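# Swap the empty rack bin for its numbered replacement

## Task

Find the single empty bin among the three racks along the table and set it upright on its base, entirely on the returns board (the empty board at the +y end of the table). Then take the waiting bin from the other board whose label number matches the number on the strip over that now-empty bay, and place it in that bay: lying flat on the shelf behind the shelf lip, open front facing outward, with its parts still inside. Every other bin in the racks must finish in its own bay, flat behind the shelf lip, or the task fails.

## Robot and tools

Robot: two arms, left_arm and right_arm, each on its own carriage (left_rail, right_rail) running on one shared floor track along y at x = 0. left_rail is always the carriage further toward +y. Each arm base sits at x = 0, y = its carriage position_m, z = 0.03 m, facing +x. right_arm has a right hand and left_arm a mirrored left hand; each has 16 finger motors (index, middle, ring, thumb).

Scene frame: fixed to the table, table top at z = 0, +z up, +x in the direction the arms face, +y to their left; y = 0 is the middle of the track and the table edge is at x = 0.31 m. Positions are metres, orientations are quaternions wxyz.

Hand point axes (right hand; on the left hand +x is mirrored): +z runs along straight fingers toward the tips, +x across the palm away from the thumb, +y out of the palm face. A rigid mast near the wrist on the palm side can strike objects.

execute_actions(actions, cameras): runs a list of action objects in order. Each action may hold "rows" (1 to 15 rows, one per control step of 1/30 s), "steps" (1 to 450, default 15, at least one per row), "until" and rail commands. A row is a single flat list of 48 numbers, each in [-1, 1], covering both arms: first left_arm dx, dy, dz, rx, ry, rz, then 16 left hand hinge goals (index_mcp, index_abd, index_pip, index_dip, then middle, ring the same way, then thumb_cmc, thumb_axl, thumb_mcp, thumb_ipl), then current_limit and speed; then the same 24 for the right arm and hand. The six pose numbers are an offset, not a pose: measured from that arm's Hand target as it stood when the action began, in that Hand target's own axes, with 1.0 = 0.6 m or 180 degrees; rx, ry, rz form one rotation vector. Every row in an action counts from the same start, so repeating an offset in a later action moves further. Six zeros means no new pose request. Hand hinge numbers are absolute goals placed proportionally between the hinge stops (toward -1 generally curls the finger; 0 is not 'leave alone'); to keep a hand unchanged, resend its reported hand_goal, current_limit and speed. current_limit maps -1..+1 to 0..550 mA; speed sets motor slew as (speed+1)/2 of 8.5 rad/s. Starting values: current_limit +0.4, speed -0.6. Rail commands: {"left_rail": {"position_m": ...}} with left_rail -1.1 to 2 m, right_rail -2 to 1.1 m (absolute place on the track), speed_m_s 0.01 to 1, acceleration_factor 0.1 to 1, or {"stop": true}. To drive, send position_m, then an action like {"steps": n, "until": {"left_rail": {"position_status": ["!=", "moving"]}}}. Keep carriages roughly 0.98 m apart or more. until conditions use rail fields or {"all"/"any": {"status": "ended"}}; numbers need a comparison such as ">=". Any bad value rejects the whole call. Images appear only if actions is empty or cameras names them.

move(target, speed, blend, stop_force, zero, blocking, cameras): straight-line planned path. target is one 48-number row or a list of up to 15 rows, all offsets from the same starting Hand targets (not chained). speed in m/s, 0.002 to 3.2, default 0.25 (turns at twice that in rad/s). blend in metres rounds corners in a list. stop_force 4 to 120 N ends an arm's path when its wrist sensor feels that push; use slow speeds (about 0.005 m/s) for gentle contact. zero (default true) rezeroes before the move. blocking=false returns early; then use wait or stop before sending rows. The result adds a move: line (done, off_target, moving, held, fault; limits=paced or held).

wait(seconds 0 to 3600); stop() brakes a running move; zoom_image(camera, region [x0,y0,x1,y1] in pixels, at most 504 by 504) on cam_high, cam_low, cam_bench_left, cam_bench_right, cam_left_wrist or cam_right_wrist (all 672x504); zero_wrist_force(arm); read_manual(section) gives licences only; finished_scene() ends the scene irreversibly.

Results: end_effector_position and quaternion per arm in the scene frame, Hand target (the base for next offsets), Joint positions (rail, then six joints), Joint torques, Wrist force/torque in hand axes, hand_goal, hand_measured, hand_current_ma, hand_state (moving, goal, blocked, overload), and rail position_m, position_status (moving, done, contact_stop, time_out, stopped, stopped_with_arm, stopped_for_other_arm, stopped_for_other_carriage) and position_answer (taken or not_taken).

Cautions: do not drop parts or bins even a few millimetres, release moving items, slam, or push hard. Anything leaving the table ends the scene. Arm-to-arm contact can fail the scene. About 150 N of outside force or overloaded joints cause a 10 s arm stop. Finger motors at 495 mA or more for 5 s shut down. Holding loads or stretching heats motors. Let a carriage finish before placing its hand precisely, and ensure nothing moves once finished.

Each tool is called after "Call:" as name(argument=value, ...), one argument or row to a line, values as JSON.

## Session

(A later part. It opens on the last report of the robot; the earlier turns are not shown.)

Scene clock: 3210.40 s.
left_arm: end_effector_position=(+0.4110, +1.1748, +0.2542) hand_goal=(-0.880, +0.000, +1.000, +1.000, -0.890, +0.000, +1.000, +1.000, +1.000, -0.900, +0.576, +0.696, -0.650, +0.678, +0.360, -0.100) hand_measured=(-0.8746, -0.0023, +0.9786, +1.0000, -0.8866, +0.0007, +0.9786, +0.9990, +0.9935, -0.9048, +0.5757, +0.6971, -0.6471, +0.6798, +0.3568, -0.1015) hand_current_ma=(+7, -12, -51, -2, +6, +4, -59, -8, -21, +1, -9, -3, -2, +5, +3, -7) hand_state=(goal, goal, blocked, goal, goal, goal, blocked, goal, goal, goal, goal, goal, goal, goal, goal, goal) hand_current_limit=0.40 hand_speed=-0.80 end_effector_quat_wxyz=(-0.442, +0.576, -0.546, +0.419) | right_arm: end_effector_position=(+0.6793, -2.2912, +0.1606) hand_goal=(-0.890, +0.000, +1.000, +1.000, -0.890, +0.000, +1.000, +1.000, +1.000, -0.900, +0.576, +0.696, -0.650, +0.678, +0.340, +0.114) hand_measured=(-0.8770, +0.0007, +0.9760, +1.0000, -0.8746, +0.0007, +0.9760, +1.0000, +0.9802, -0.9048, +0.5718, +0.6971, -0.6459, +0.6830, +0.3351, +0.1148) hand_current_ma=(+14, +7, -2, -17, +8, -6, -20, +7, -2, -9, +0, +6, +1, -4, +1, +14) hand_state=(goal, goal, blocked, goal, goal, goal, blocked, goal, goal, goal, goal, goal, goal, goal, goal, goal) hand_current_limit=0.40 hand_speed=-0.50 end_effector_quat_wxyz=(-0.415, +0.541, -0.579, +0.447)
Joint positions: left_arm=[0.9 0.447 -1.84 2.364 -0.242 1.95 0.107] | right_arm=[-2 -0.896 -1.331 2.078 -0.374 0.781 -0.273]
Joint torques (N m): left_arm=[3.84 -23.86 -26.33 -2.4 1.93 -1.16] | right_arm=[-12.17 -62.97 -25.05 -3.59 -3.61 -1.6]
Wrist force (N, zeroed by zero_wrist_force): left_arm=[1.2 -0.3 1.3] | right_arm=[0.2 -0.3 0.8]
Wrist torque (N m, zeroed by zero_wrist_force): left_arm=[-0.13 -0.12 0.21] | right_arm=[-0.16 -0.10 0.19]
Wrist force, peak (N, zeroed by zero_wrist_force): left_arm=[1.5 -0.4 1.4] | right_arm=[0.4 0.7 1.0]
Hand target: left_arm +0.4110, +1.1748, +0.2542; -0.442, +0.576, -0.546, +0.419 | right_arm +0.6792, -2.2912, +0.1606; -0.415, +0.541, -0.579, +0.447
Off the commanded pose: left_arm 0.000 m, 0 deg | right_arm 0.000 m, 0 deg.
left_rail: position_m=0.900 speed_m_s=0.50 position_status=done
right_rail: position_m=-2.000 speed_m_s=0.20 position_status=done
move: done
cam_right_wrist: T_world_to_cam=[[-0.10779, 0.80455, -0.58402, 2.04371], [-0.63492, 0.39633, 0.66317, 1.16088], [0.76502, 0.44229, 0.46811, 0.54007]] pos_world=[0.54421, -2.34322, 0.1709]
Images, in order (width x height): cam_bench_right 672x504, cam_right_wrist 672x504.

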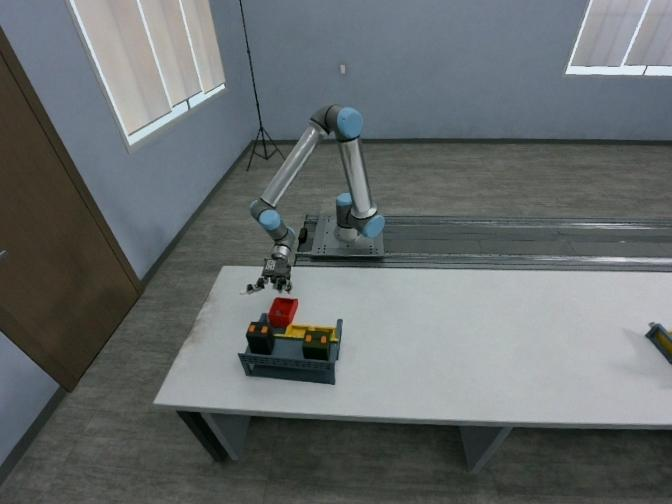

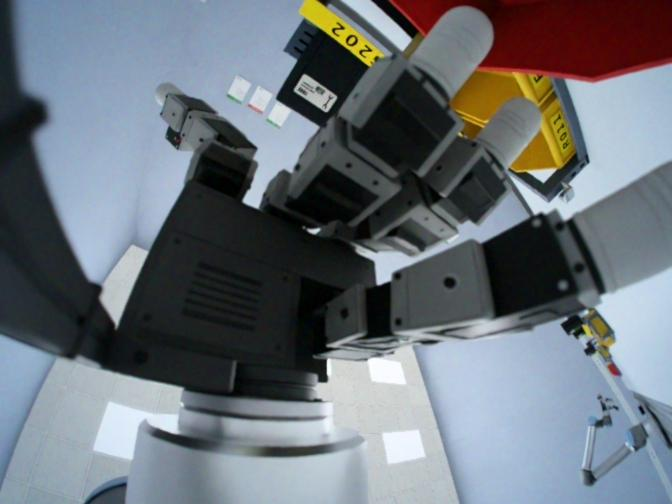

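Call:
move(
  target=[0,0,0,0,0,0,-0.88,0,1,1,-0.89,0,1,1,1,-0.9,0.576,0.696,-0.65,0.678,0.36,-0.1,0.4,-0.8,-0.0092,0.1645,0.0535,0,0,0,-0.89,0,1,1,-0.89,0,1,1,1,-0.9,0.576,0.696,-0.65,0.678,0.34,0.1135,0.4,-0.5],
  speed=0.04,
  stop_force=4,
  cameras=["cam_right_wrist", "cam_bench_right"],
)

Call:
zoom_image(
  camera="cam_right_wrist",
  region=[332, 0, 672, 255],
)

Scene clock: 3239.10 s.
left_arm: end_effector_position=(+0.4110, +1.1748, +0.2542) hand_goal=(-0.880, +0.000, +1.000, +1.000, -0.890, +0.000, +1.000, +1.000, +1.000, -0.900, +0.576, +0.696, -0.650, +0.678, +0.360, -0.100) hand_measured=(-0.8746, -0.0037, +0.9786, +1.0000, -0.8854, +0.0021, +0.9786, +1.0000, +0.9935, -0.9033, +0.5757, +0.6983, -0.6471, +0.6798, +0.3568, -0.1006) hand_current_ma=(+4, -13, -55, -1, -3, +12, -59, -9, -22, +3, -10, -10, -3, +7, -3, -11) hand_state=(goal, goal, blocked, goal, goal, goal, blocked, goal, goal, goal, goal, goal, goal, goal, goal, goal) hand_current_limit=0.40 hand_speed=-0.80 end_effector_quat_wxyz=(-0.442, +0.576, -0.546, +0.419) | right_arm: end_effector_position=(+0.6834, -2.2877, +0.0887) hand_goal=(-0.890, +0.000, +1.000, +1.000, -0.890, +0.000, +1.000, +1.000, +1.000, -0.900, +0.576, +0.696, -0.650, +0.678, +0.340, +0.114) hand_measured=(-0.8891, +0.0065, +0.9760, +1.0000, -0.8746, +0.0007, +0.9760, +1.0000, +0.9802, -0.9062, +0.5705, +0.6983, -0.6446, +0.6830, +0.3351, +0.1138) hand_current_ma=(+5, +6, -12, -8, +19, -1, -19, +5, -2, -11, +3, +3, +1, -7, +8, +4) hand_state=(goal, goal, blocked, goal, goal, goal, blocked, goal, goal, goal, goal, goal, goal, goal, goal, goal) hand_current_limit=0.40 hand_speed=-0.50 end_effector_quat_wxyz=(-0.415, +0.541, -0.579, +0.447)
Joint positions: left_arm=[0.9 0.447 -1.84 2.364 -0.242 1.95 0.107] | right_arm=[-2 -0.886 -1.231 2.116 -0.516 0.791 -0.268]
Joint torques (N m): left_arm=[4.81 -23.52 -26.1 -2.57 2.07 -1.4] | right_arm=[-9.91 -67.45 -36.65 3.69 -3.72 -1.69]
Wrist force (N, zeroed by zero_wrist_force): left_arm=[1.0 -0.6 1.3] | right_arm=[0.1 -0.2 0.7]
Wrist torque (N m, zeroed by zero_wrist_force): left_arm=[-0.18 -0.10 0.20] | right_arm=[-0.10 -0.07 0.03]
Wrist force, peak (N, zeroed by zero_wrist_force): left_arm=[1.4 -0.6 1.4] | right_arm=[0.4 -7.9 0.8]
Hand target: left_arm +0.4110, +1.1748, +0.2542; -0.442, +0.576, -0.546, +0.419 | right_arm +0.6834, -2.2877, +0.0887; -0.415, +0.541, -0.579, +0.447 (not the last commanded pose)
Off the commanded pose: left_arm 0.000 m, 0 deg | right_arm 0.032 m, 0 deg.
left_rail: position_m=0.900 speed_m_s=0.50 position_status=done
right_rail: position_m=-2.000 speed_m_s=0.20 position_status=done
move: contact (right_arm)
cam_right_wrist: T_world_to_cam=[[-0.10784, 0.80453, -0.58404, 1.99934], [-0.63487, 0.39635, 0.66321, 1.2099], [0.76505, 0.44231, 0.46803, 0.56917]] pos_world=[0.54831, -2.33982, 0.0989]
Images, in order (width x height): cam_bench_right 672x504, cam_right_wrist 672x504.

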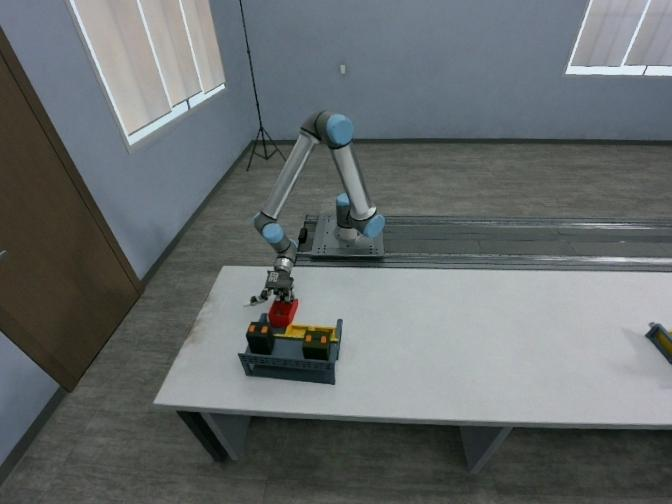

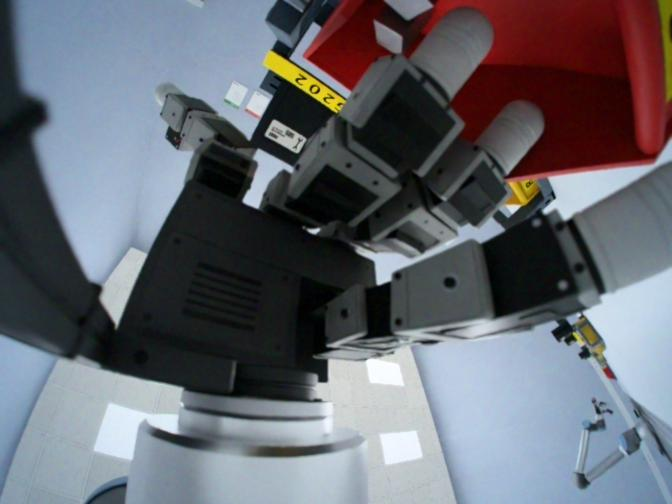

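Scaled by 1.482 from the camera's image (finer frame: 960x720).

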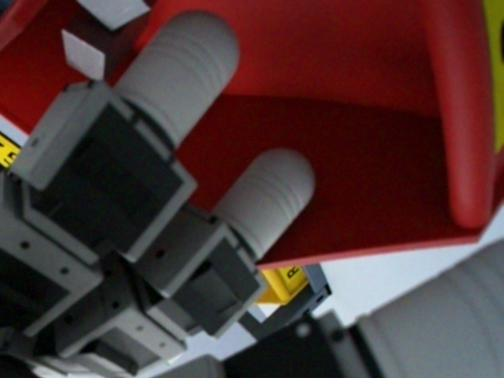

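Call:
zoom_image(
  camera="cam_bench_right",
  region=[250, 285, 320, 337],
)

Scaled by 7.200.

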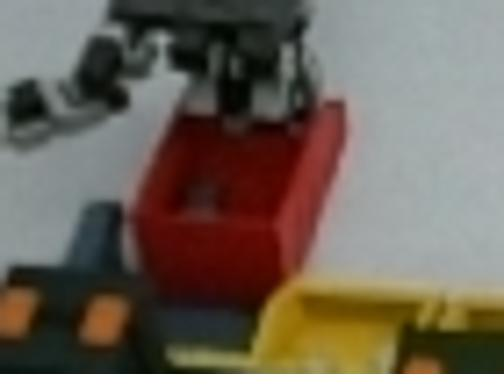

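Call:
move(
  target=[
    [0,0,0,0,0,0,-0.88,0,1,1,-0.89,0,1,1,1,-0.9,0.576,0.696,-0.65,0.678,0.36,-0.1,0.4,-0.8,0,-0.0483,-0.013,0,0,0,-0.89,0,1,1,-0.89,0,1,1,1,-0.9,0.576,0.696,-0.65,0.678,0.34,0.1135,0.4,-0.5],
    [0,0,0,0,0,0,-0.88,0,1,1,-0.89,0,1,1,1,-0.9,0.576,0.696,-0.65,0.678,0.36,-0.1,0.4,-0.8,0.0078,-0.0461,-0.0212,0,-0.0107,-0.0029,-0.89,0,1,1,-0.89,0,1,1,1,-0.9,0.576,0.696,-0.65,0.678,0.34,0.1135,0.4,-0.5],
  ],
  speed=0.04,
)

Call:
move(
  target=[0,0,0,0,0,0,-0.88,0,1,1,-0.89,0,1,1,1,-0.9,0.576,0.696,-0.65,0.678,0.36,-0.1,0.4,-0.8,0,0.0993,0.0266,0,0,0,-0.89,0,1,1,-0.89,0,1,1,1,-0.9,0.576,0.696,-0.65,0.678,0.34,0.1135,0.4,-0.5],
  speed=0.02,
  stop_force=4,
  cameras=["cam_right_wrist", "cam_bench_right"],
)

Call:
zoom_image(
  camera="cam_right_wrist",
  region=[332, 0, 672, 255],
)

Scene clock: 3321.80 s.
left_arm: end_effector_position=(+0.4110, +1.1748, +0.2542) hand_goal=(-0.880, +0.000, +1.000, +1.000, -0.890, +0.000, +1.000, +1.000, +1.000, -0.900, +0.576, +0.696, -0.650, +0.678, +0.360, -0.100) hand_measured=(-0.8758, -0.0023, +0.9773, +1.0000, -0.8854, +0.0007, +0.9786, +1.0000, +0.9922, -0.9048, +0.5757, +0.6971, -0.6471, +0.6788, +0.3558, -0.1006) hand_current_ma=(-2, -12, -59, -8, -3, +8, -60, -5, -20, +5, +4, -9, -7, -1, -4, -10) hand_state=(goal, goal, blocked, goal, goal, goal, blocked, goal, goal, goal, goal, goal, goal, goal, goal, goal) hand_current_limit=0.40 hand_speed=-0.80 end_effector_quat_wxyz=(-0.442, +0.576, -0.546, +0.419) | right_arm: end_effector_position=(+0.6779, -2.2920, +0.1187) hand_goal=(-0.890, +0.000, +1.000, +1.000, -0.890, +0.000, +1.000, +1.000, +1.000, -0.900, +0.576, +0.696, -0.650, +0.678, +0.340, +0.114) hand_measured=(-0.8866, +0.0065, +0.9760, +1.0000, -0.8746, +0.0007, +0.9760, +1.0000, +0.9802, -0.9048, +0.5705, +0.6983, -0.6459, +0.6830, +0.3351, +0.1148) hand_current_ma=(+12, +7, -6, -14, +12, +4, -14, +2, -12, -16, +1, +7, +0, -9, +2, +11) hand_state=(goal, goal, blocked, goal, goal, goal, blocked, goal, goal, goal, goal, goal, goal, goal, goal, goal) hand_current_limit=0.40 hand_speed=-0.50 end_effector_quat_wxyz=(-0.423, +0.551, -0.570, +0.439)
Joint positions: left_arm=[0.9 0.447 -1.84 2.364 -0.242 1.95 0.107] | right_arm=[-2 -0.907 -1.266 2.093 -0.436 0.739 -0.298]
Joint torques (N m): left_arm=[3.46 -24.4 -26.35 -2.51 1.99 -1.32] | right_arm=[-10.44 -45.36 -38.13 4.02 -3.54 -1.73]
Wrist force (N, zeroed by zero_wrist_force): left_arm=[1.1 -0.3 1.3] | right_arm=[0.1 -0.2 1.2]
Wrist torque (N m, zeroed by zero_wrist_force): left_arm=[-0.13 -0.11 0.20] | right_arm=[-0.16 -0.10 0.20]
Wrist force, peak (N, zeroed by zero_wrist_force): left_arm=[1.3 -0.7 1.5] | right_arm=[0.5 0.1 1.1]
Hand target: left_arm +0.4110, +1.1748, +0.2542; -0.442, +0.576, -0.546, +0.419 | right_arm +0.6779, -2.2920, +0.1187; -0.423, +0.551, -0.570, +0.439
Off the commanded pose: left_arm 0.000 m, 0 deg | right_arm 0.000 m, 0 deg.
left_rail: position_m=0.900 speed_m_s=0.50 position_status=done
right_rail: position_m=-2.000 speed_m_s=0.20 position_status=done
move: done

Scene clock: 3325.80 s.
left_arm: end_effector_position=(+0.4110, +1.1748, +0.2542) hand_goal=(-0.880, +0.000, +1.000, +1.000, -0.890, +0.000, +1.000, +1.000, +1.000, -0.900, +0.576, +0.696, -0.650, +0.678, +0.360, -0.100) hand_measured=(-0.8746, -0.0037, +0.9786, +1.0000, -0.8854, +0.0007, +0.9786, +0.9990, +0.9935, -0.9048, +0.5757, +0.6983, -0.6471, +0.6798, +0.3568, -0.1015) hand_current_ma=(-2, -5, -54, +3, -2, +12, -61, -14, -22, +6, -3, -2, -13, +11, +2, -7) hand_state=(goal, goal, blocked, goal, goal, goal, blocked, goal, goal, goal, goal, goal, goal, goal, goal, goal) hand_current_limit=0.40 hand_speed=-0.80 end_effector_quat_wxyz=(-0.442, +0.576, -0.546, +0.419) | right_arm: end_effector_position=(+0.6780, -2.2921, +0.0570) hand_goal=(-0.890, +0.000, +1.000, +1.000, -0.890, +0.000, +1.000, +1.000, +1.000, -0.900, +0.576, +0.696, -0.650, +0.678, +0.340, +0.114) hand_measured=(-0.8866, +0.0065, +0.9760, +1.0000, -0.8758, +0.0007, +0.9760, +1.0000, +0.9802, -0.9048, +0.5705, +0.6971, -0.6459, +0.6830, +0.3351, +0.1148) hand_current_ma=(+14, +10, -7, -10, +16, -5, -20, +6, -4, -15, +6, +17, +2, -10, +1, +12) hand_state=(goal, goal, blocked, goal, goal, goal, blocked, goal, goal, goal, goal, goal, goal, goal, goal, goal) hand_current_limit=0.40 hand_speed=-0.50 end_effector_quat_wxyz=(-0.423, +0.551, -0.570, +0.439)
Joint positions: left_arm=[0.9 0.447 -1.84 2.364 -0.242 1.95 0.107] | right_arm=[-2 -0.907 -1.175 2.119 -0.553 0.738 -0.298]
Joint torques (N m): left_arm=[5.02 -25.47 -26.37 -2.55 1.82 -1.41] | right_arm=[11.32 -49.95 -19.64 -3.22 0.56 1.7]
Wrist force (N, zeroed by zero_wrist_force): left_arm=[1.1 -0.4 1.4] | right_arm=[0.1 -0.2 0.6]
Wrist torque (N m, zeroed by zero_wrist_force): left_arm=[-0.15 -0.10 0.20] | right_arm=[-0.12 -0.07 0.19]
Wrist force, peak (N, zeroed by zero_wrist_force): left_arm=[1.1 -0.6 1.7] | right_arm=[0.5 -0.3 1.2]
Hand target: left_arm +0.4110, +1.1748, +0.2542; -0.442, +0.576, -0.546, +0.419 | right_arm +0.6780, -2.2921, +0.0570; -0.423, +0.551, -0.570, +0.439
Off the commanded pose: left_arm 0.000 m, 0 deg | right_arm 0.000 m, 0 deg.
left_rail: position_m=0.900 speed_m_s=0.50 position_status=done
right_rail: position_m=-2.000 speed_m_s=0.20 position_status=done
move: done
cam_right_wrist: T_world_to_cam=[[-0.13585, 0.8002, -0.58415, 1.99289], [-0.64826, 0.37408, 0.66319, 1.18719], [0.7492, 0.46877, 0.46792, 0.66146]] pos_world=[0.54477, -2.34889, 0.0673]
Images, in order (width x height): cam_bench_right 672x504, cam_right_wrist 672x504.

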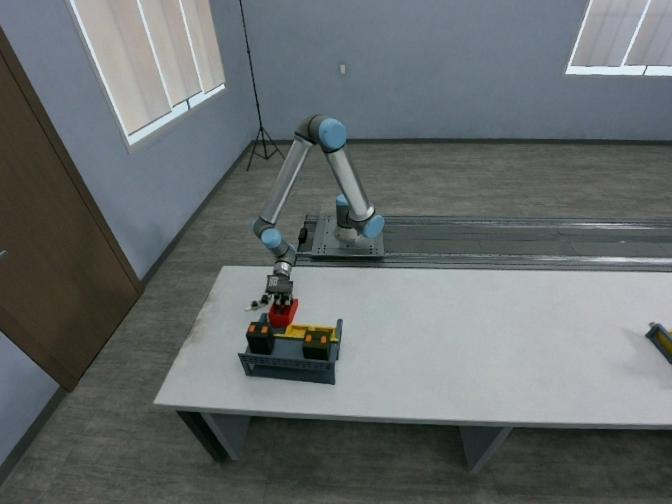

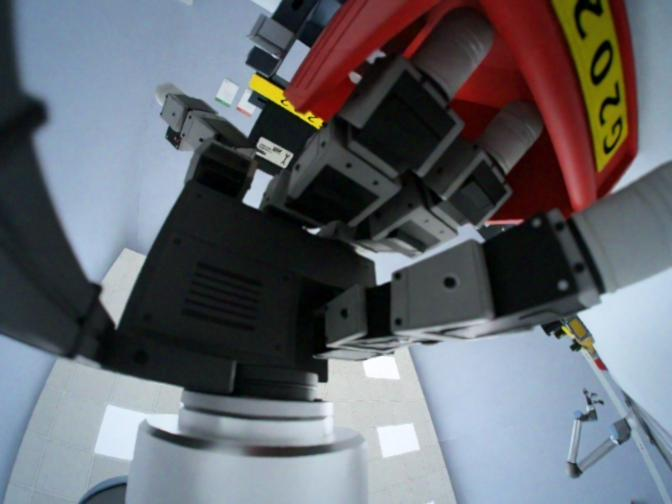

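Scaled by 1.482 from the camera's image (finer frame: 960x720).

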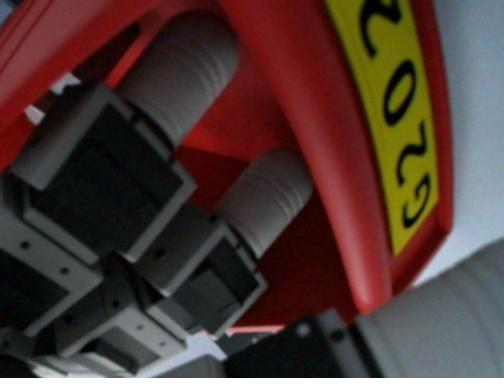

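Call:
move(
  target=[0,0,0,0,0,0,-0.88,0,1,1,-0.89,0,1,1,1,-0.9,0.576,0.696,-0.65,0.678,0.36,-0.1,0.4,-0.8,0,0.0035,-0.0129,0,0,0,-0.89,0,1,1,-0.89,0,1,1,1,-0.9,0.576,0.696,-0.65,0.678,0.34,0.1135,0.4,-0.5],
  speed=0.01,
  stop_force=4,
)

Call:
execute_actions(
  actions=[
    {"rows":[[0,0,0,0,0,0,-0.88,0,1,1,-0.89,0,1,1,1,-0.9,0.576,0.696,-0.65,0.678,0.36,-0.1,0.4,-0.8,0,0,0,0,0,0,-0.89,0,1,1,-0.89,0,1,1,1,-0.9,0.576,0.696,-0.65,0.678,0.337,-0.211,0.4,-0.5]],"steps":40},
    {"rows":[[0,0,0,0,0,0,-0.88,0,1,1,-0.89,0,1,1,1,-0.9,0.576,0.696,-0.65,0.678,0.36,-0.1,0.4,-0.8,0,0,0,0,0,0,-0.95,0,1,1,-0.95,0,1,1,1,-0.9,0.576,0.696,-0.65,0.678,0.06,-0.211,0.4,-0.8]],"steps":75},
    {"rows":[[0,0,0,0,0,0,-0.88,0,1,1,-0.89,0,1,1,1,-0.9,0.576,0.696,-0.65,0.678,0.36,-0.1,0.4,-0.8,0,0,0,0,0,0,-1,0,1,1,-1,0,1,1,1,-0.9,0.576,0.696,-0.65,0.678,-0.08,-0.32,0.75,-0.8]],"steps":45},
  ],
  cameras=["cam_right_wrist"],
)

Call:
zoom_image(
  camera="cam_right_wrist",
  region=[332, 0, 672, 255],
)

Scene clock: 3345.07 s.
left_arm: end_effector_position=(+0.4110, +1.1748, +0.2542) hand_goal=(-0.880, +0.000, +1.000, +1.000, -0.890, +0.000, +1.000, +1.000, +1.000, -0.900, +0.576, +0.696, -0.650, +0.678, +0.360, -0.100) hand_measured=(-0.8758, -0.0037, +0.9786, +1.0000, -0.8854, +0.0007, +0.9786, +1.0000, +0.9935, -0.9033, +0.5757, +0.6983, -0.6459, +0.6788, +0.3558, -0.1006) hand_current_ma=(+9, -13, -52, -1, +1, +9, -60, -9, -20, +4, -8, -8, -7, +8, -12, -8) hand_state=(goal, goal, blocked, goal, goal, goal, blocked, goal, goal, goal, goal, goal, goal, goal, goal, goal) hand_current_limit=0.40 hand_speed=-0.80 end_effector_quat_wxyz=(-0.442, +0.576, -0.546, +0.419) | right_arm: end_effector_position=(+0.6700, -2.2918, +0.0570) hand_goal=(-0.890, +0.000, +1.000, +1.000, -0.890, +0.000, +1.000, +1.000, +1.000, -0.900, +0.576, +0.696, -0.650, +0.678, +0.340, +0.114) hand_measured=(-0.8854, +0.0080, +0.9760, +1.0000, -0.8746, +0.0007, +0.9773, +1.0000, +0.9802, -0.9048, +0.5705, +0.6971, -0.6446, +0.6820, +0.3351, +0.1138) hand_current_ma=(+10, +10, -9, -13, +18, +0, -18, +8, -4, -15, +6, +5, -4, -9, -5, +11) hand_state=(goal, goal, blocked, goal, goal, goal, blocked, goal, goal, goal, goal, goal, goal, goal, goal, goal) hand_current_limit=0.40 hand_speed=-0.50 end_effector_quat_wxyz=(-0.423, +0.551, -0.570, +0.439)
Joint positions: left_arm=[0.9 0.447 -1.84 2.364 -0.242 1.95 0.107] | right_arm=[-2 -0.919 -1.182 2.132 -0.554 0.728 -0.305]
Joint torques (N m): left_arm=[3.91 -23.6 -26.49 -2.45 2.04 -1.39] | right_arm=[-10.46 -68.68 -18.91 -3.13 -3.67 -1.66]
Wrist force (N, zeroed by zero_wrist_force): left_arm=[1.2 -0.4 1.4] | right_arm=[0.1 -0.1 0.6]
Wrist torque (N m, zeroed by zero_wrist_force): left_arm=[-0.15 -0.12 0.21] | right_arm=[-0.10 -0.07 0.18]
Wrist force, peak (N, zeroed by zero_wrist_force): left_arm=[1.5 -0.8 1.5] | right_arm=[0.6 -0.2 1.1]
Hand target: left_arm +0.4110, +1.1748, +0.2542; -0.442, +0.576, -0.546, +0.419 | right_arm +0.6700, -2.2918, +0.0570; -0.423, +0.551, -0.570, +0.439
Off the commanded pose: left_arm 0.000 m, 0 deg | right_arm 0.000 m, 0 deg.
left_rail: position_m=0.900 speed_m_s=0.50 position_status=done
right_rail: position_m=-2.000 speed_m_s=0.20 position_status=done
move: done

Scene clock: 3350.60 s.
left_arm: end_effector_position=(+0.4110, +1.1748, +0.2542) hand_goal=(-0.880, +0.000, +1.000, +1.000, -0.890, +0.000, +1.000, +1.000, +1.000, -0.900, +0.576, +0.696, -0.650, +0.678, +0.360, -0.100) hand_measured=(-0.8758, -0.0037, +0.9786, +1.0000, -0.8866, +0.0007, +0.9786, +1.0000, +0.9935, -0.9048, +0.5757, +0.6971, -0.6471, +0.6788, +0.3558, -0.1015) hand_current_ma=(-4, -6, -55, -3, -5, +13, -59, -1, -15, +2, +4, -7, -5, +11, -2, -11) hand_state=(goal, goal, blocked, goal, goal, goal, blocked, goal, goal, goal, goal, goal, goal, goal, goal, goal) hand_current_limit=0.40 hand_speed=-0.80 end_effector_quat_wxyz=(-0.442, +0.576, -0.546, +0.419) | right_arm: end_effector_position=(+0.6700, -2.2919, +0.0570) hand_goal=(-1.000, +0.000, +1.000, +1.000, -1.000, +0.000, +1.000, +1.000, +1.000, -0.900, +0.576, +0.696, -0.650, +0.678, -0.080, -0.320) hand_measured=(-0.9156, +0.0065, +0.9786, +1.0000, -0.9288, +0.0007, +0.9773, +1.0000, +0.9802, -0.9048, +0.5705, +0.6971, -0.6446, +0.6820, +0.2331, -0.1787) hand_current_ma=(+106, +10, -7, -6, +86, -2, -11, +3, -9, -10, +4, +4, +2, -5, +483, +305) hand_state=(blocked, goal, blocked, goal, blocked, goal, blocked, goal, goal, goal, goal, goal, goal, goal, blocked, blocked) hand_current_limit=0.75 hand_speed=-0.80 end_effector_quat_wxyz=(-0.423, +0.551, -0.570, +0.439)
Joint positions: left_arm=[0.9 0.447 -1.84 2.364 -0.242 1.95 0.107] | right_arm=[-2 -0.919 -1.182 2.132 -0.554 0.728 -0.305]
Joint torques (N m): left_arm=[4.04 -23.77 -26.07 -2.63 2 -1.42] | right_arm=[-0.67 -65.4 -29.52 0.57 -3.08 -1.07]
Wrist force (N, zeroed by zero_wrist_force): left_arm=[0.9 -0.6 1.1] | right_arm=[0.5 0.3 -1.1]
Wrist torque (N m, zeroed by zero_wrist_force): left_arm=[-0.15 -0.09 0.19] | right_arm=[-0.14 -0.11 0.24]
Wrist force, peak (N, zeroed by zero_wrist_force): left_arm=[1.5 -0.7 1.4] | right_arm=[0.2 -0.6 -2.1]
Hand target: left_arm +0.4110, +1.1748, +0.2542; -0.442, +0.576, -0.546, +0.419 | right_arm +0.6700, -2.2918, +0.0570; -0.423, +0.551, -0.570, +0.439
Off the commanded pose: left_arm 0.000 m, 0 deg | right_arm 0.000 m, 0 deg.
left_rail: position_m=0.900 speed_m_s=0.50 position_status=done
right_rail: position_m=-2.000 speed_m_s=0.20 position_status=done
cam_right_wrist: T_world_to_cam=[[-0.13585, 0.8002, -0.58415, 1.99151], [-0.64826, 0.37408, 0.66319, 1.18196], [0.7492, 0.46877, 0.46792, 0.66736]] pos_world=[0.53677, -2.34859, 0.0672]

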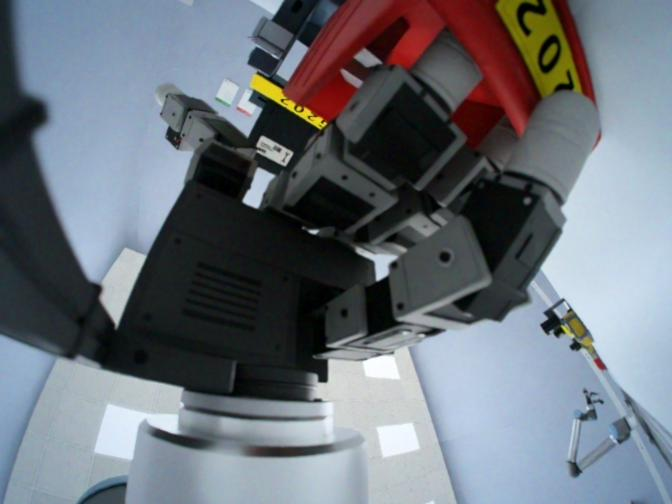

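Scaled by 1.482 from the camera's image (finer frame: 960x720).

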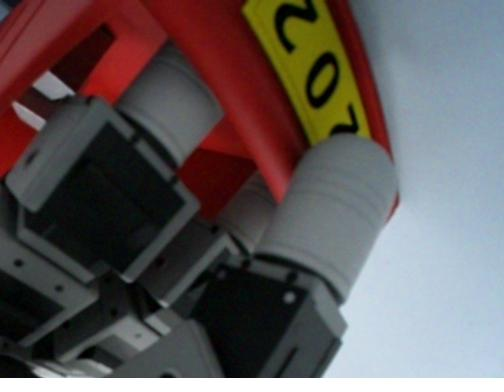

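Call:
move(
  target=[0,0,0,0,0,0,-0.88,0,1,1,-0.89,0,1,1,1,-0.9,0.576,0.696,-0.65,0.678,0.36,-0.1,0.4,-0.8,0.0025,-0.0645,0.0604,0,0.0054,0.0014,-1,0,1,1,-1,0,1,1,1,-0.9,0.576,0.696,-0.65,0.678,-0.08,-0.32,0.75,-0.8],
  speed=0.02,
  stop_force=10,
  cameras=["cam_right_wrist", "cam_bench_right"],
)

Call:
zoom_image(
  camera="cam_bench_right",
  region=[250, 285, 320, 337],
)

Call:
zoom_image(
  camera="cam_right_wrist",
  region=[252, 0, 672, 315],
)

Scene clock: 3367.83 s.
left_arm: end_effector_position=(+0.4110, +1.1748, +0.2542) hand_goal=(-0.880, +0.000, +1.000, +1.000, -0.890, +0.000, +1.000, +1.000, +1.000, -0.900, +0.576, +0.696, -0.650, +0.678, +0.360, -0.100) hand_measured=(-0.8758, -0.0037, +0.9786, +1.0000, -0.8854, +0.0007, +0.9773, +1.0000, +0.9935, -0.9033, +0.5757, +0.6983, -0.6471, +0.6798, +0.3558, -0.1015) hand_current_ma=(+3, -12, -53, -4, -3, +14, -57, -9, -19, +1, +0, -10, -1, +6, +2, -13) hand_state=(goal, goal, blocked, goal, goal, goal, blocked, goal, goal, goal, goal, goal, goal, goal, goal, goal) hand_current_limit=0.40 hand_speed=-0.80 end_effector_quat_wxyz=(-0.442, +0.576, -0.546, +0.419) | right_arm: end_effector_position=(+0.7149, -2.2949, +0.0851) hand_goal=(-1.000, +0.000, +1.000, +1.000, -1.000, +0.000, +1.000, +1.000, +1.000, -0.900, +0.576, +0.696, -0.650, +0.678, -0.080, -0.320) hand_measured=(-0.9035, +0.0065, +0.9799, +0.9990, -0.9156, +0.0007, +0.9786, +1.0000, +0.9802, -0.9048, +0.5705, +0.6971, -0.6459, +0.6809, +0.2331, -0.2016) hand_current_ma=(+126, +8, +0, -15, +99, -3, -18, +8, -9, -8, -5, +5, +0, -10, +480, +240) hand_state=(blocked, goal, blocked, goal, blocked, goal, blocked, goal, goal, goal, goal, goal, goal, goal, blocked, blocked) hand_current_limit=0.75 hand_speed=-0.80 end_effector_quat_wxyz=(-0.419, +0.546, -0.575, +0.443)
Joint positions: left_arm=[0.9 0.447 -1.84 2.364 -0.242 1.95 0.107] | right_arm=[-2 -0.854 -1.185 2.053 -0.504 0.804 -0.261]
Joint torques (N m): left_arm=[5.09 -23.31 -26.46 -2.53 2.02 -1.21] | right_arm=[12.75 -51.25 -37.6 3.5 3.07 2.02]
Wrist force (N, zeroed by zero_wrist_force): left_arm=[1.1 -0.5 1.1] | right_arm=[-0.2 -0.2 -0.6]
Wrist torque (N m, zeroed by zero_wrist_force): left_arm=[-0.14 -0.11 0.20] | right_arm=[-0.13 -0.02 -0.02]
Wrist force, peak (N, zeroed by zero_wrist_force): left_arm=[1.4 -0.4 1.7] | right_arm=[0.7 0.3 -1.5]
Hand target: left_arm +0.4110, +1.1748, +0.2542; -0.442, +0.576, -0.546, +0.419 | right_arm +0.7149, -2.2949, +0.0851; -0.419, +0.546, -0.575, +0.443
Off the commanded pose: left_arm 0.000 m, 0 deg | right_arm 0.000 m, 0 deg.
left_rail: position_m=0.900 speed_m_s=0.50 position_status=done
right_rail: position_m=-2.000 speed_m_s=0.20 position_status=done
move: done
cam_right_wrist: T_world_to_cam=[[-0.12177, 0.80243, -0.58419, 2.01151], [-0.64161, 0.38544, 0.66316, 1.21478], [0.75731, 0.45558, 0.46791, 0.58585]] pos_world=[0.58069, -2.3492, 0.0954]
Images, in order (width x height): cam_bench_right 672x504, cam_right_wrist 672x504.

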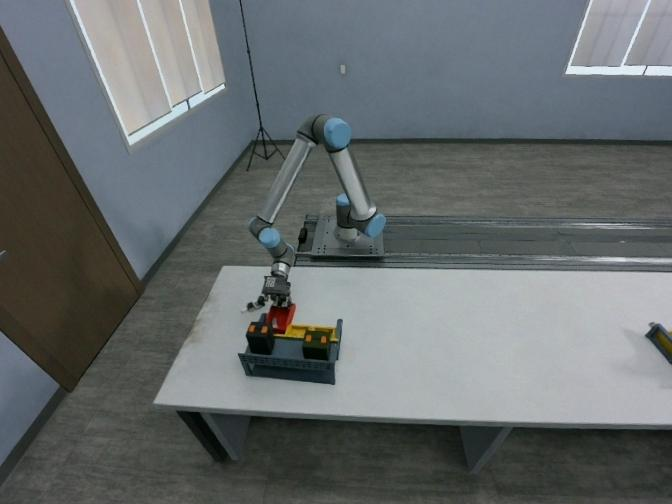

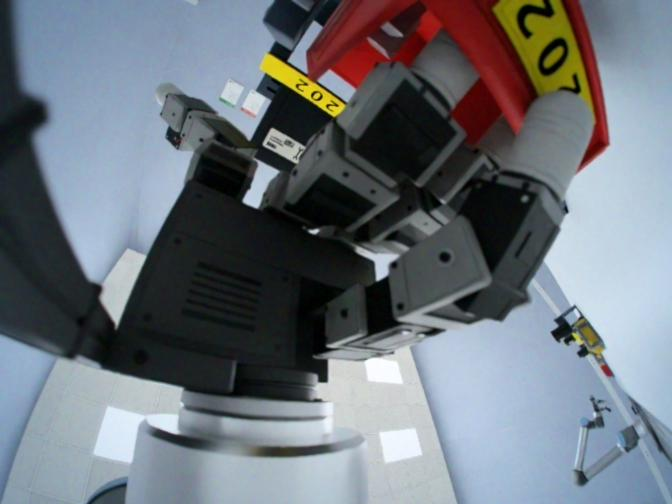

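Scaled by 7.200.

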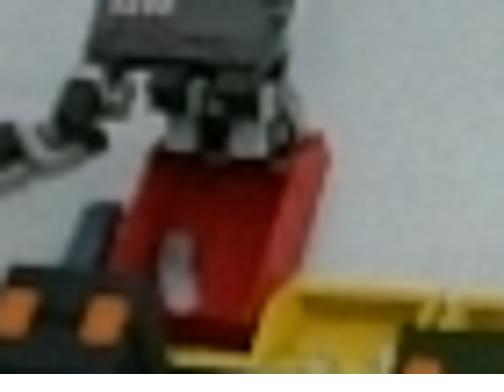

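Scaled by 1.200 from the camera's image (finer frame: 960x720).

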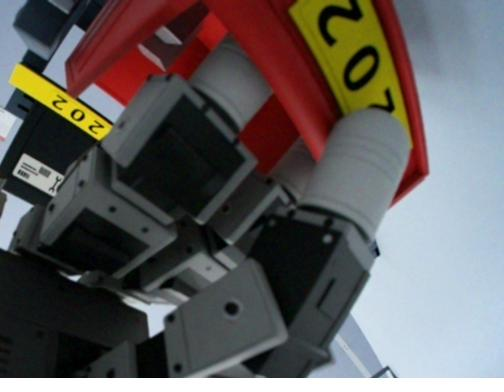

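Call:
move(
  target=[0,0,0,0,0,0,-0.88,0,1,1,-0.89,0,1,1,1,-0.9,0.576,0.696,-0.65,0.678,0.36,-0.1,0.4,-0.8,0.0015,-0.0346,0.0862,0,0.0036,0.001,-1,0,1,1,-1,0,1,1,1,-0.9,0.576,0.696,-0.65,0.678,-0.08,-0.32,0.75,-0.8],
  speed=0.02,
  stop_force=10,
  cameras=["cam_right_wrist", "cam_bench_right"],
)

Call:
zoom_image(
  camera="cam_bench_right",
  region=[250, 285, 320, 337],
)

Call:
zoom_image(
  camera="cam_right_wrist",
  region=[252, 0, 672, 315],
)

Scene clock: 3409.80 s.
left_arm: end_effector_position=(+0.4110, +1.1748, +0.2542) hand_goal=(-0.880, +0.000, +1.000, +1.000, -0.890, +0.000, +1.000, +1.000, +1.000, -0.900, +0.576, +0.696, -0.650, +0.678, +0.360, -0.100) hand_measured=(-0.8746, -0.0023, +0.9773, +1.0000, -0.8854, +0.0007, +0.9786, +1.0000, +0.9935, -0.9048, +0.5757, +0.6983, -0.6471, +0.6788, +0.3568, -0.1015) hand_current_ma=(-4, -13, -56, -5, -2, +7, -55, +3, -19, +3, +3, +3, -10, +6, -7, -8) hand_state=(goal, goal, blocked, goal, goal, goal, blocked, goal, goal, goal, goal, goal, goal, goal, goal, goal) hand_current_limit=0.40 hand_speed=-0.80 end_effector_quat_wxyz=(-0.442, +0.576, -0.546, +0.419) | right_arm: end_effector_position=(+0.7700, -2.2987, +0.0919) hand_goal=(-1.000, +0.000, +1.000, +1.000, -1.000, +0.000, +1.000, +1.000, +1.000, -0.900, +0.576, +0.696, -0.650, +0.678, -0.080, -0.320) hand_measured=(-0.8999, +0.0065, +0.9799, +1.0000, -0.9156, -0.0008, +0.9786, +1.0000, +0.9802, -0.9048, +0.5705, +0.6983, -0.6446, +0.6798, +0.2331, -0.2044) hand_current_ma=(+131, +4, -5, -12, +107, -3, -21, +0, -8, -11, +2, +2, +5, -17, +480, +223) hand_state=(blocked, goal, blocked, goal, blocked, goal, blocked, goal, goal, goal, goal, goal, goal, goal, blocked, blocked) hand_current_limit=0.75 hand_speed=-0.80 end_effector_quat_wxyz=(-0.416, +0.542, -0.578, +0.446)
Joint positions: left_arm=[0.9 0.447 -1.84 2.364 -0.242 1.95 0.107] | right_arm=[-2 -0.786 -1.139 1.956 -0.478 0.879 -0.224]
Joint torques (N m): left_arm=[4.17 -23.69 -26.63 -2.53 2.05 -1.49] | right_arm=[13.62 -59.52 -40.77 3.23 3.05 2.09]
Wrist force (N, zeroed by zero_wrist_force): left_arm=[0.7 -0.3 1.3] | right_arm=[0.3 1.6 -0.3]
Wrist torque (N m, zeroed by zero_wrist_force): left_arm=[-0.14 -0.06 0.17] | right_arm=[-0.04 -0.06 0.03]
Wrist force, peak (N, zeroed by zero_wrist_force): left_arm=[1.0 -0.6 1.7] | right_arm=[-0.1 1.9 0.2]
Hand target: left_arm +0.4110, +1.1748, +0.2542; -0.442, +0.576, -0.546, +0.419 | right_arm +0.7700, -2.2987, +0.0919; -0.416, +0.542, -0.578, +0.446
Off the commanded pose: left_arm 0.000 m, 0 deg | right_arm 0.000 m, 0 deg.
left_rail: position_m=0.900 speed_m_s=0.50 position_status=done
right_rail: position_m=-2.000 speed_m_s=0.20 position_status=done
move: done
cam_right_wrist: T_world_to_cam=[[-0.11233, 0.80386, -0.58412, 2.02128], [-0.63711, 0.39284, 0.66315, 1.26067], [0.76254, 0.44664, 0.46803, 0.51804]] pos_world=[0.6352, -2.35145, 0.1022]
Images, in order (width x height): cam_bench_right 672x504, cam_right_wrist 672x504.

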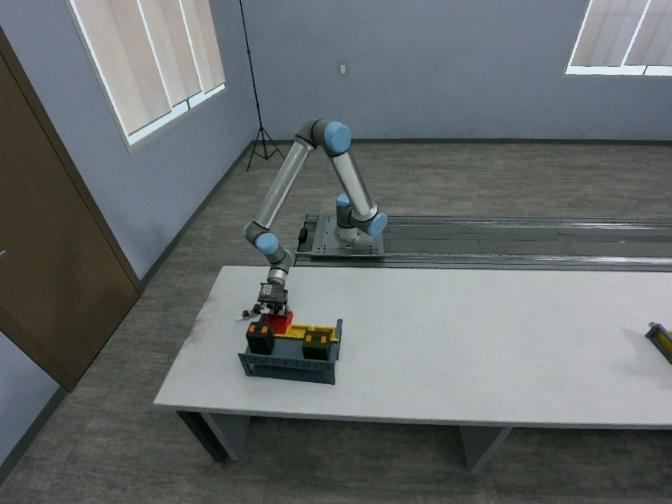

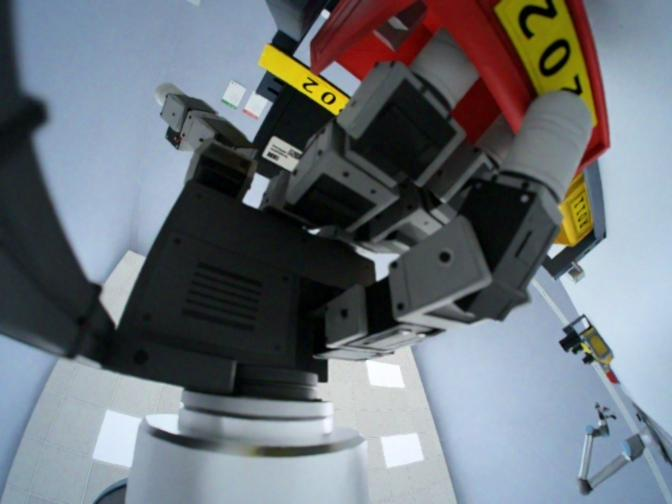

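Scaled by 7.200.

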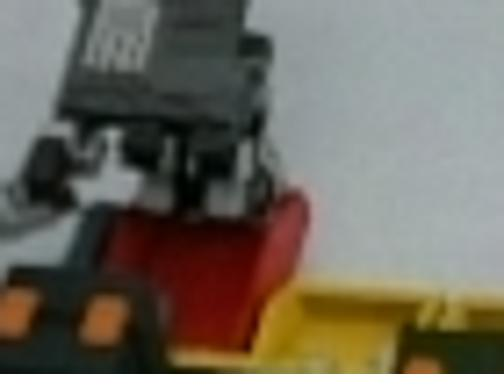

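Scaled by 1.200 from the camera's image (finer frame: 960x720).

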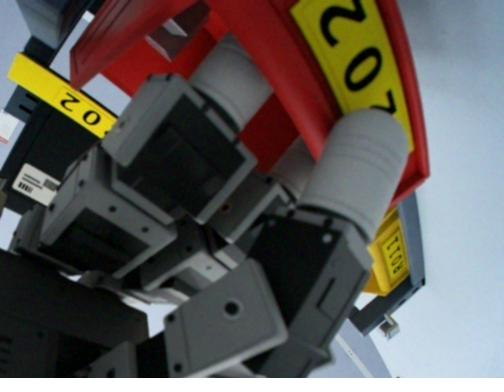

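Call:
move(
  target=[0,0,0,0,0,0,-0.88,0,1,1,-0.89,0,1,1,1,-0.9,0.576,0.696,-0.65,0.678,0.36,-0.1,0.4,-0.8,0,-0.0173,0.0644,0,0,0,-1,0,1,1,-1,0,1,1,1,-0.9,0.576,0.696,-0.65,0.678,-0.08,-0.32,0.75,-0.8],
  speed=0.015,
  stop_force=8,
  cameras=["cam_right_wrist", "cam_bench_right"],
)

Call:
zoom_image(
  camera="cam_bench_right",
  region=[250, 285, 320, 337],
)

Call:
zoom_image(
  camera="cam_right_wrist",
  region=[252, 0, 672, 315],
)

Scene clock: 3423.23 s.
left_arm: end_effector_position=(+0.4110, +1.1748, +0.2542) hand_goal=(-0.880, +0.000, +1.000, +1.000, -0.890, +0.000, +1.000, +1.000, +1.000, -0.900, +0.576, +0.696, -0.650, +0.678, +0.360, -0.100) hand_measured=(-0.8758, -0.0037, +0.9773, +1.0000, -0.8866, +0.0007, +0.9786, +1.0000, +0.9922, -0.9048, +0.5757, +0.6971, -0.6471, +0.6798, +0.3558, -0.1015) hand_current_ma=(+7, -6, -60, -4, +3, +15, -57, -8, -19, +1, -8, -1, -4, +0, -5, -6) hand_state=(goal, goal, blocked, goal, goal, goal, blocked, goal, goal, goal, goal, goal, goal, goal, goal, goal) hand_current_limit=0.40 hand_speed=-0.80 end_effector_quat_wxyz=(-0.442, +0.576, -0.546, +0.419) | right_arm: end_effector_position=(+0.8100, -2.3013, +0.0920) hand_goal=(-1.000, +0.000, +1.000, +1.000, -1.000, +0.000, +1.000, +1.000, +1.000, -0.900, +0.576, +0.696, -0.650, +0.678, -0.080, -0.320) hand_measured=(-0.8987, +0.0065, +0.9799, +1.0000, -0.9156, +0.0007, +0.9786, +1.0000, +0.9802, -0.9048, +0.5705, +0.6971, -0.6459, +0.6809, +0.2331, -0.2044) hand_current_ma=(+136, +13, -3, +0, +109, -9, -22, -1, -8, -14, +6, +7, -2, -4, +478, +229) hand_state=(blocked, goal, blocked, goal, blocked, goal, blocked, goal, goal, goal, goal, goal, goal, goal, blocked, blocked) hand_current_limit=0.75 hand_speed=-0.80 end_effector_quat_wxyz=(-0.416, +0.542, -0.578, +0.446)
Joint positions: left_arm=[0.9 0.447 -1.84 2.364 -0.242 1.95 0.107] | right_arm=[-2 -0.745 -1.095 1.882 -0.458 0.918 -0.207]
Joint torques (N m): left_arm=[3.79 -24.33 -26.33 -2.67 1.8 -1.27] | right_arm=[15.93 -64.15 -41.28 3.02 3.22 2.21]
Wrist force (N, zeroed by zero_wrist_force): left_arm=[0.9 -0.5 1.1] | right_arm=[0.1 1.8 -0.1]
Wrist torque (N m, zeroed by zero_wrist_force): left_arm=[-0.15 -0.08 0.18] | right_arm=[0.00 -0.03 0.03]
Wrist force, peak (N, zeroed by zero_wrist_force): left_arm=[1.5 -0.8 1.3] | right_arm=[0.5 2.2 -0.2]
Hand target: left_arm +0.4110, +1.1748, +0.2542; -0.442, +0.576, -0.546, +0.419 | right_arm +0.8100, -2.3013, +0.0920; -0.416, +0.542, -0.578, +0.446
Off the commanded pose: left_arm 0.000 m, 0 deg | right_arm 0.000 m, 0 deg.
left_rail: position_m=0.900 speed_m_s=0.50 position_status=done
right_rail: position_m=-2.000 speed_m_s=0.20 position_status=done
move: done
cam_right_wrist: T_world_to_cam=[[-0.11233, 0.80386, -0.58412, 2.02792], [-0.63711, 0.39284, 0.66315, 1.28711], [0.76254, 0.44664, 0.46803, 0.48866]] pos_world=[0.6752, -2.35405, 0.1023]
Images, in order (width x height): cam_bench_right 672x504, cam_right_wrist 672x504.

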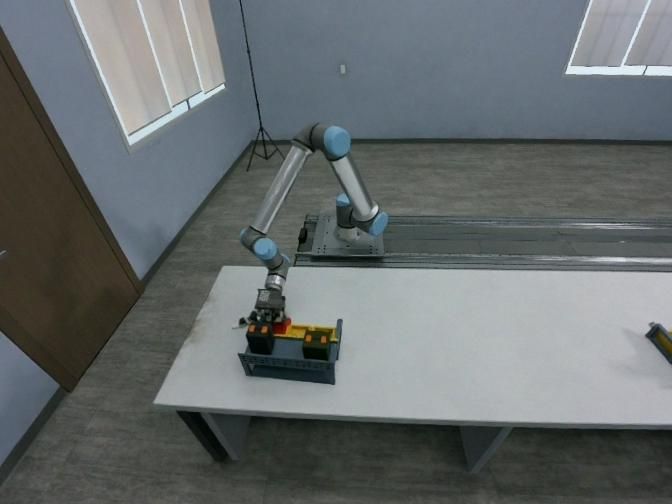

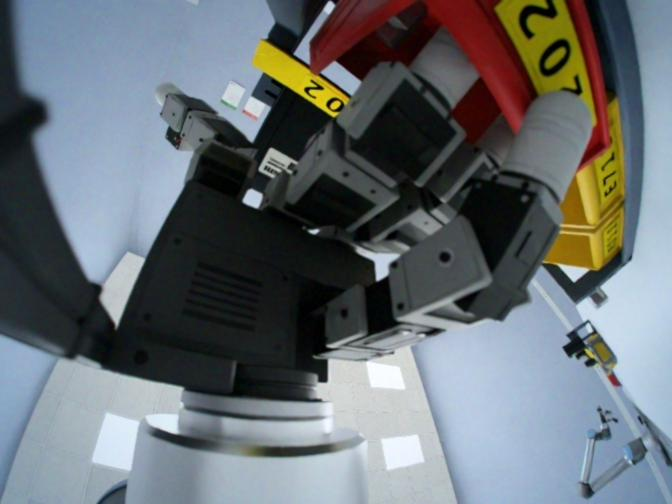

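Scaled by 7.200.

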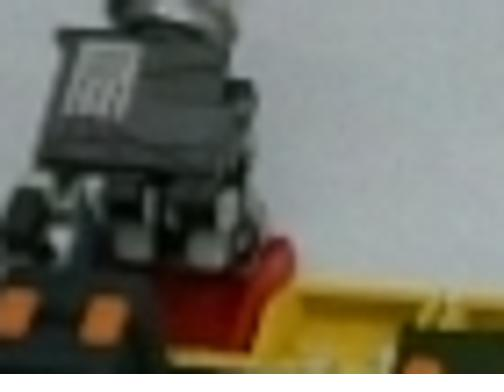

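Scaled by 1.200 from the camera's image (finer frame: 960x720).

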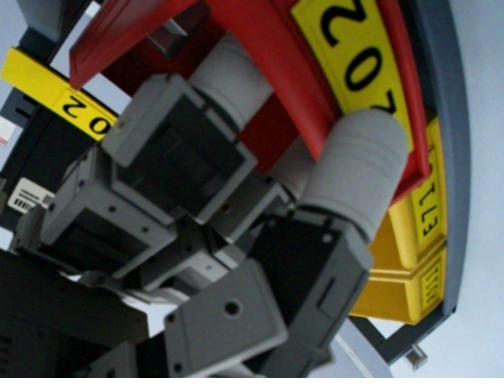

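Call:
move(
  target=[
    [0,0,0,0,0,0,-0.88,0,1,1,-0.89,0,1,1,1,-0.9,0.576,0.696,-0.65,0.678,0.36,-0.1,0.4,-0.8,0,-0.0013,0.00483,0,0,0,-1,0,1,1,-1,0,1,1,1,-0.9,0.576,0.696,-0.65,0.678,-0.08,-0.32,0.75,-0.8],
    [0,0,0,0,0,0,-0.88,0,1,1,-0.89,0,1,1,1,-0.9,0.576,0.696,-0.65,0.678,0.36,-0.1,0.4,-0.8,0,0.0518,0.0191,0,0,0,-1,0,1,1,-1,0,1,1,1,-0.9,0.576,0.696,-0.65,0.678,-0.08,-0.32,0.75,-0.8],
  ],
  speed=0.012,
  stop_force=5,
  cameras=["cam_bench_right","cam_right_wrist"],
)

Scene clock: 3468.97 s.
left_arm: end_effector_position=(+0.4110, +1.1748, +0.2542) hand_goal=(-0.880, +0.000, +1.000, +1.000, -0.890, +0.000, +1.000, +1.000, +1.000, -0.900, +0.576, +0.696, -0.650, +0.678, +0.360, -0.100) hand_measured=(-0.8758, -0.0037, +0.9786, +1.0000, -0.8854, +0.0007, +0.9786, +1.0000, +0.9935, -0.9048, +0.5757, +0.6983, -0.6484, +0.6798, +0.3558, -0.1006) hand_current_ma=(+9, -12, -59, -4, -2, +9, -60, -8, -20, +14, -7, -4, -4, +5, +3, -16) hand_state=(goal, goal, blocked, goal, goal, goal, blocked, goal, goal, goal, goal, goal, goal, goal, goal, goal) hand_current_limit=0.40 hand_speed=-0.80 end_effector_quat_wxyz=(-0.442, +0.576, -0.546, +0.419) | right_arm: end_effector_position=(+0.8130, -2.3016, +0.0713) hand_goal=(-1.000, +0.000, +1.000, +1.000, -1.000, +0.000, +1.000, +1.000, +1.000, -0.900, +0.576, +0.696, -0.650, +0.678, -0.080, -0.320) hand_measured=(-0.8999, +0.0051, +0.9786, +1.0000, -0.9168, -0.0008, +0.9773, +1.0000, +0.9802, -0.9062, +0.5705, +0.6971, -0.6446, +0.6820, +0.2331, -0.2035) hand_current_ma=(+131, +12, -8, -10, +106, +3, -17, +11, -7, -14, +8, +8, +2, -14, +483, +229) hand_state=(blocked, goal, blocked, goal, blocked, goal, blocked, goal, goal, goal, goal, goal, goal, goal, blocked, blocked) hand_current_limit=0.75 hand_speed=-0.80 end_effector_quat_wxyz=(-0.416, +0.542, -0.578, +0.446)
Joint positions: left_arm=[0.9 0.447 -1.84 2.364 -0.242 1.95 0.107] | right_arm=[-2 -0.742 -1.066 1.884 -0.49 0.921 -0.206]
Joint torques (N m): left_arm=[2.66 -23.64 -27.02 -2.6 1.99 -1.49] | right_arm=[11.27 -84.59 -40.49 2.94 2.79 1.48]
Wrist force (N, zeroed by zero_wrist_force): left_arm=[0.9 -0.7 1.1] | right_arm=[0.4 1.5 -0.9]
Wrist torque (N m, zeroed by zero_wrist_force): left_arm=[-0.16 -0.09 0.19] | right_arm=[0.02 -0.02 0.04]
Wrist force, peak (N, zeroed by zero_wrist_force): left_arm=[1.2 -0.7 1.7] | right_arm=[-0.1 -3.3 -3.3]
Hand target: left_arm +0.4110, +1.1748, +0.2542; -0.442, +0.576, -0.546, +0.419 | right_arm +0.8130, -2.3016, +0.0713; -0.416, +0.542, -0.578, +0.446 (not the last commanded pose)
Off the commanded pose: left_arm 0.000 m, 0 deg | right_arm 0.012 m, 0 deg.
left_rail: position_m=0.900 speed_m_s=0.50 position_status=done
right_rail: position_m=-2.000 speed_m_s=0.20 position_status=done
move: contact (right_arm); path passed 1 of 2 targets
cam_right_wrist: T_world_to_cam=[[-0.11233, 0.80386, -0.58412, 2.01635], [-0.63711, 0.39284, 0.66315, 1.30293], [0.76254, 0.44664, 0.46803, 0.49624]] pos_world=[0.6782, -2.35435, 0.0815]

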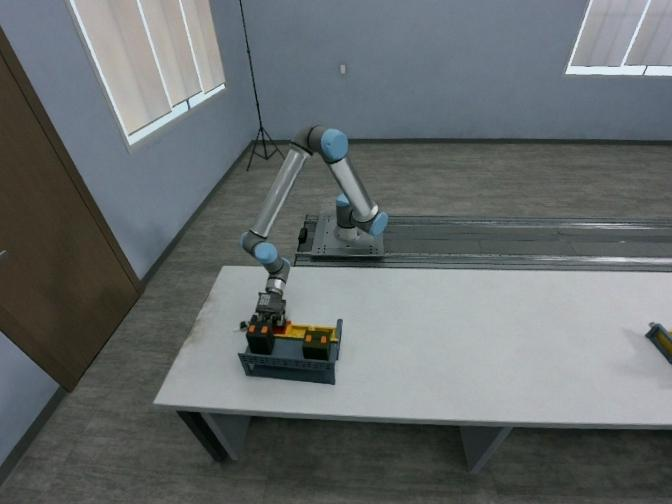

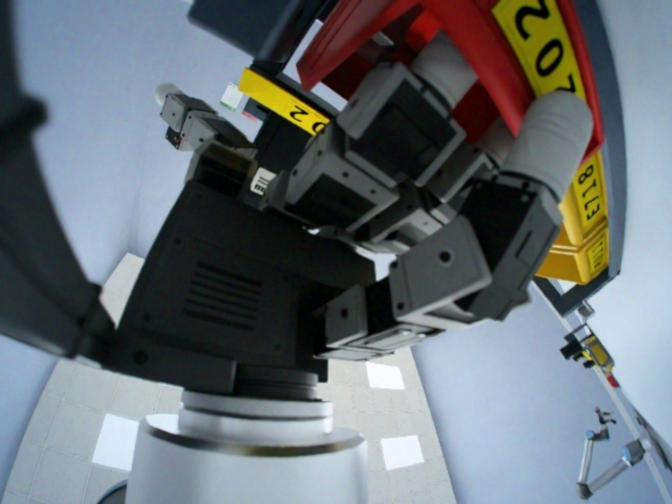

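Call:
zoom_image(
  camera="cam_right_wrist",
  region=[200, 0, 672, 354],
)

Call:
zoom_image(
  camera="cam_bench_right",
  region=[220, 280, 360, 400],
)

Scaled by 1.068 from the camera's image (finer frame: 960x720).

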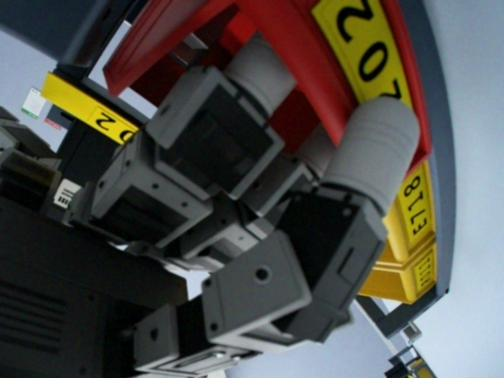

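Scaled by 3.600.

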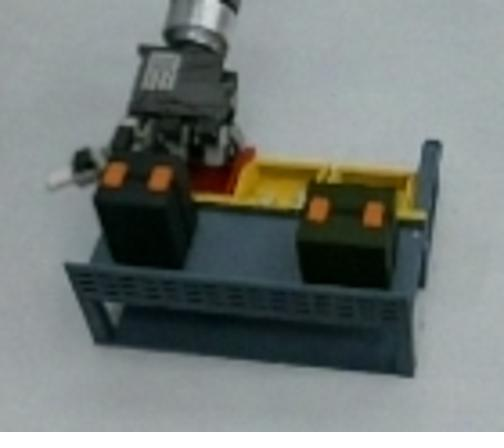

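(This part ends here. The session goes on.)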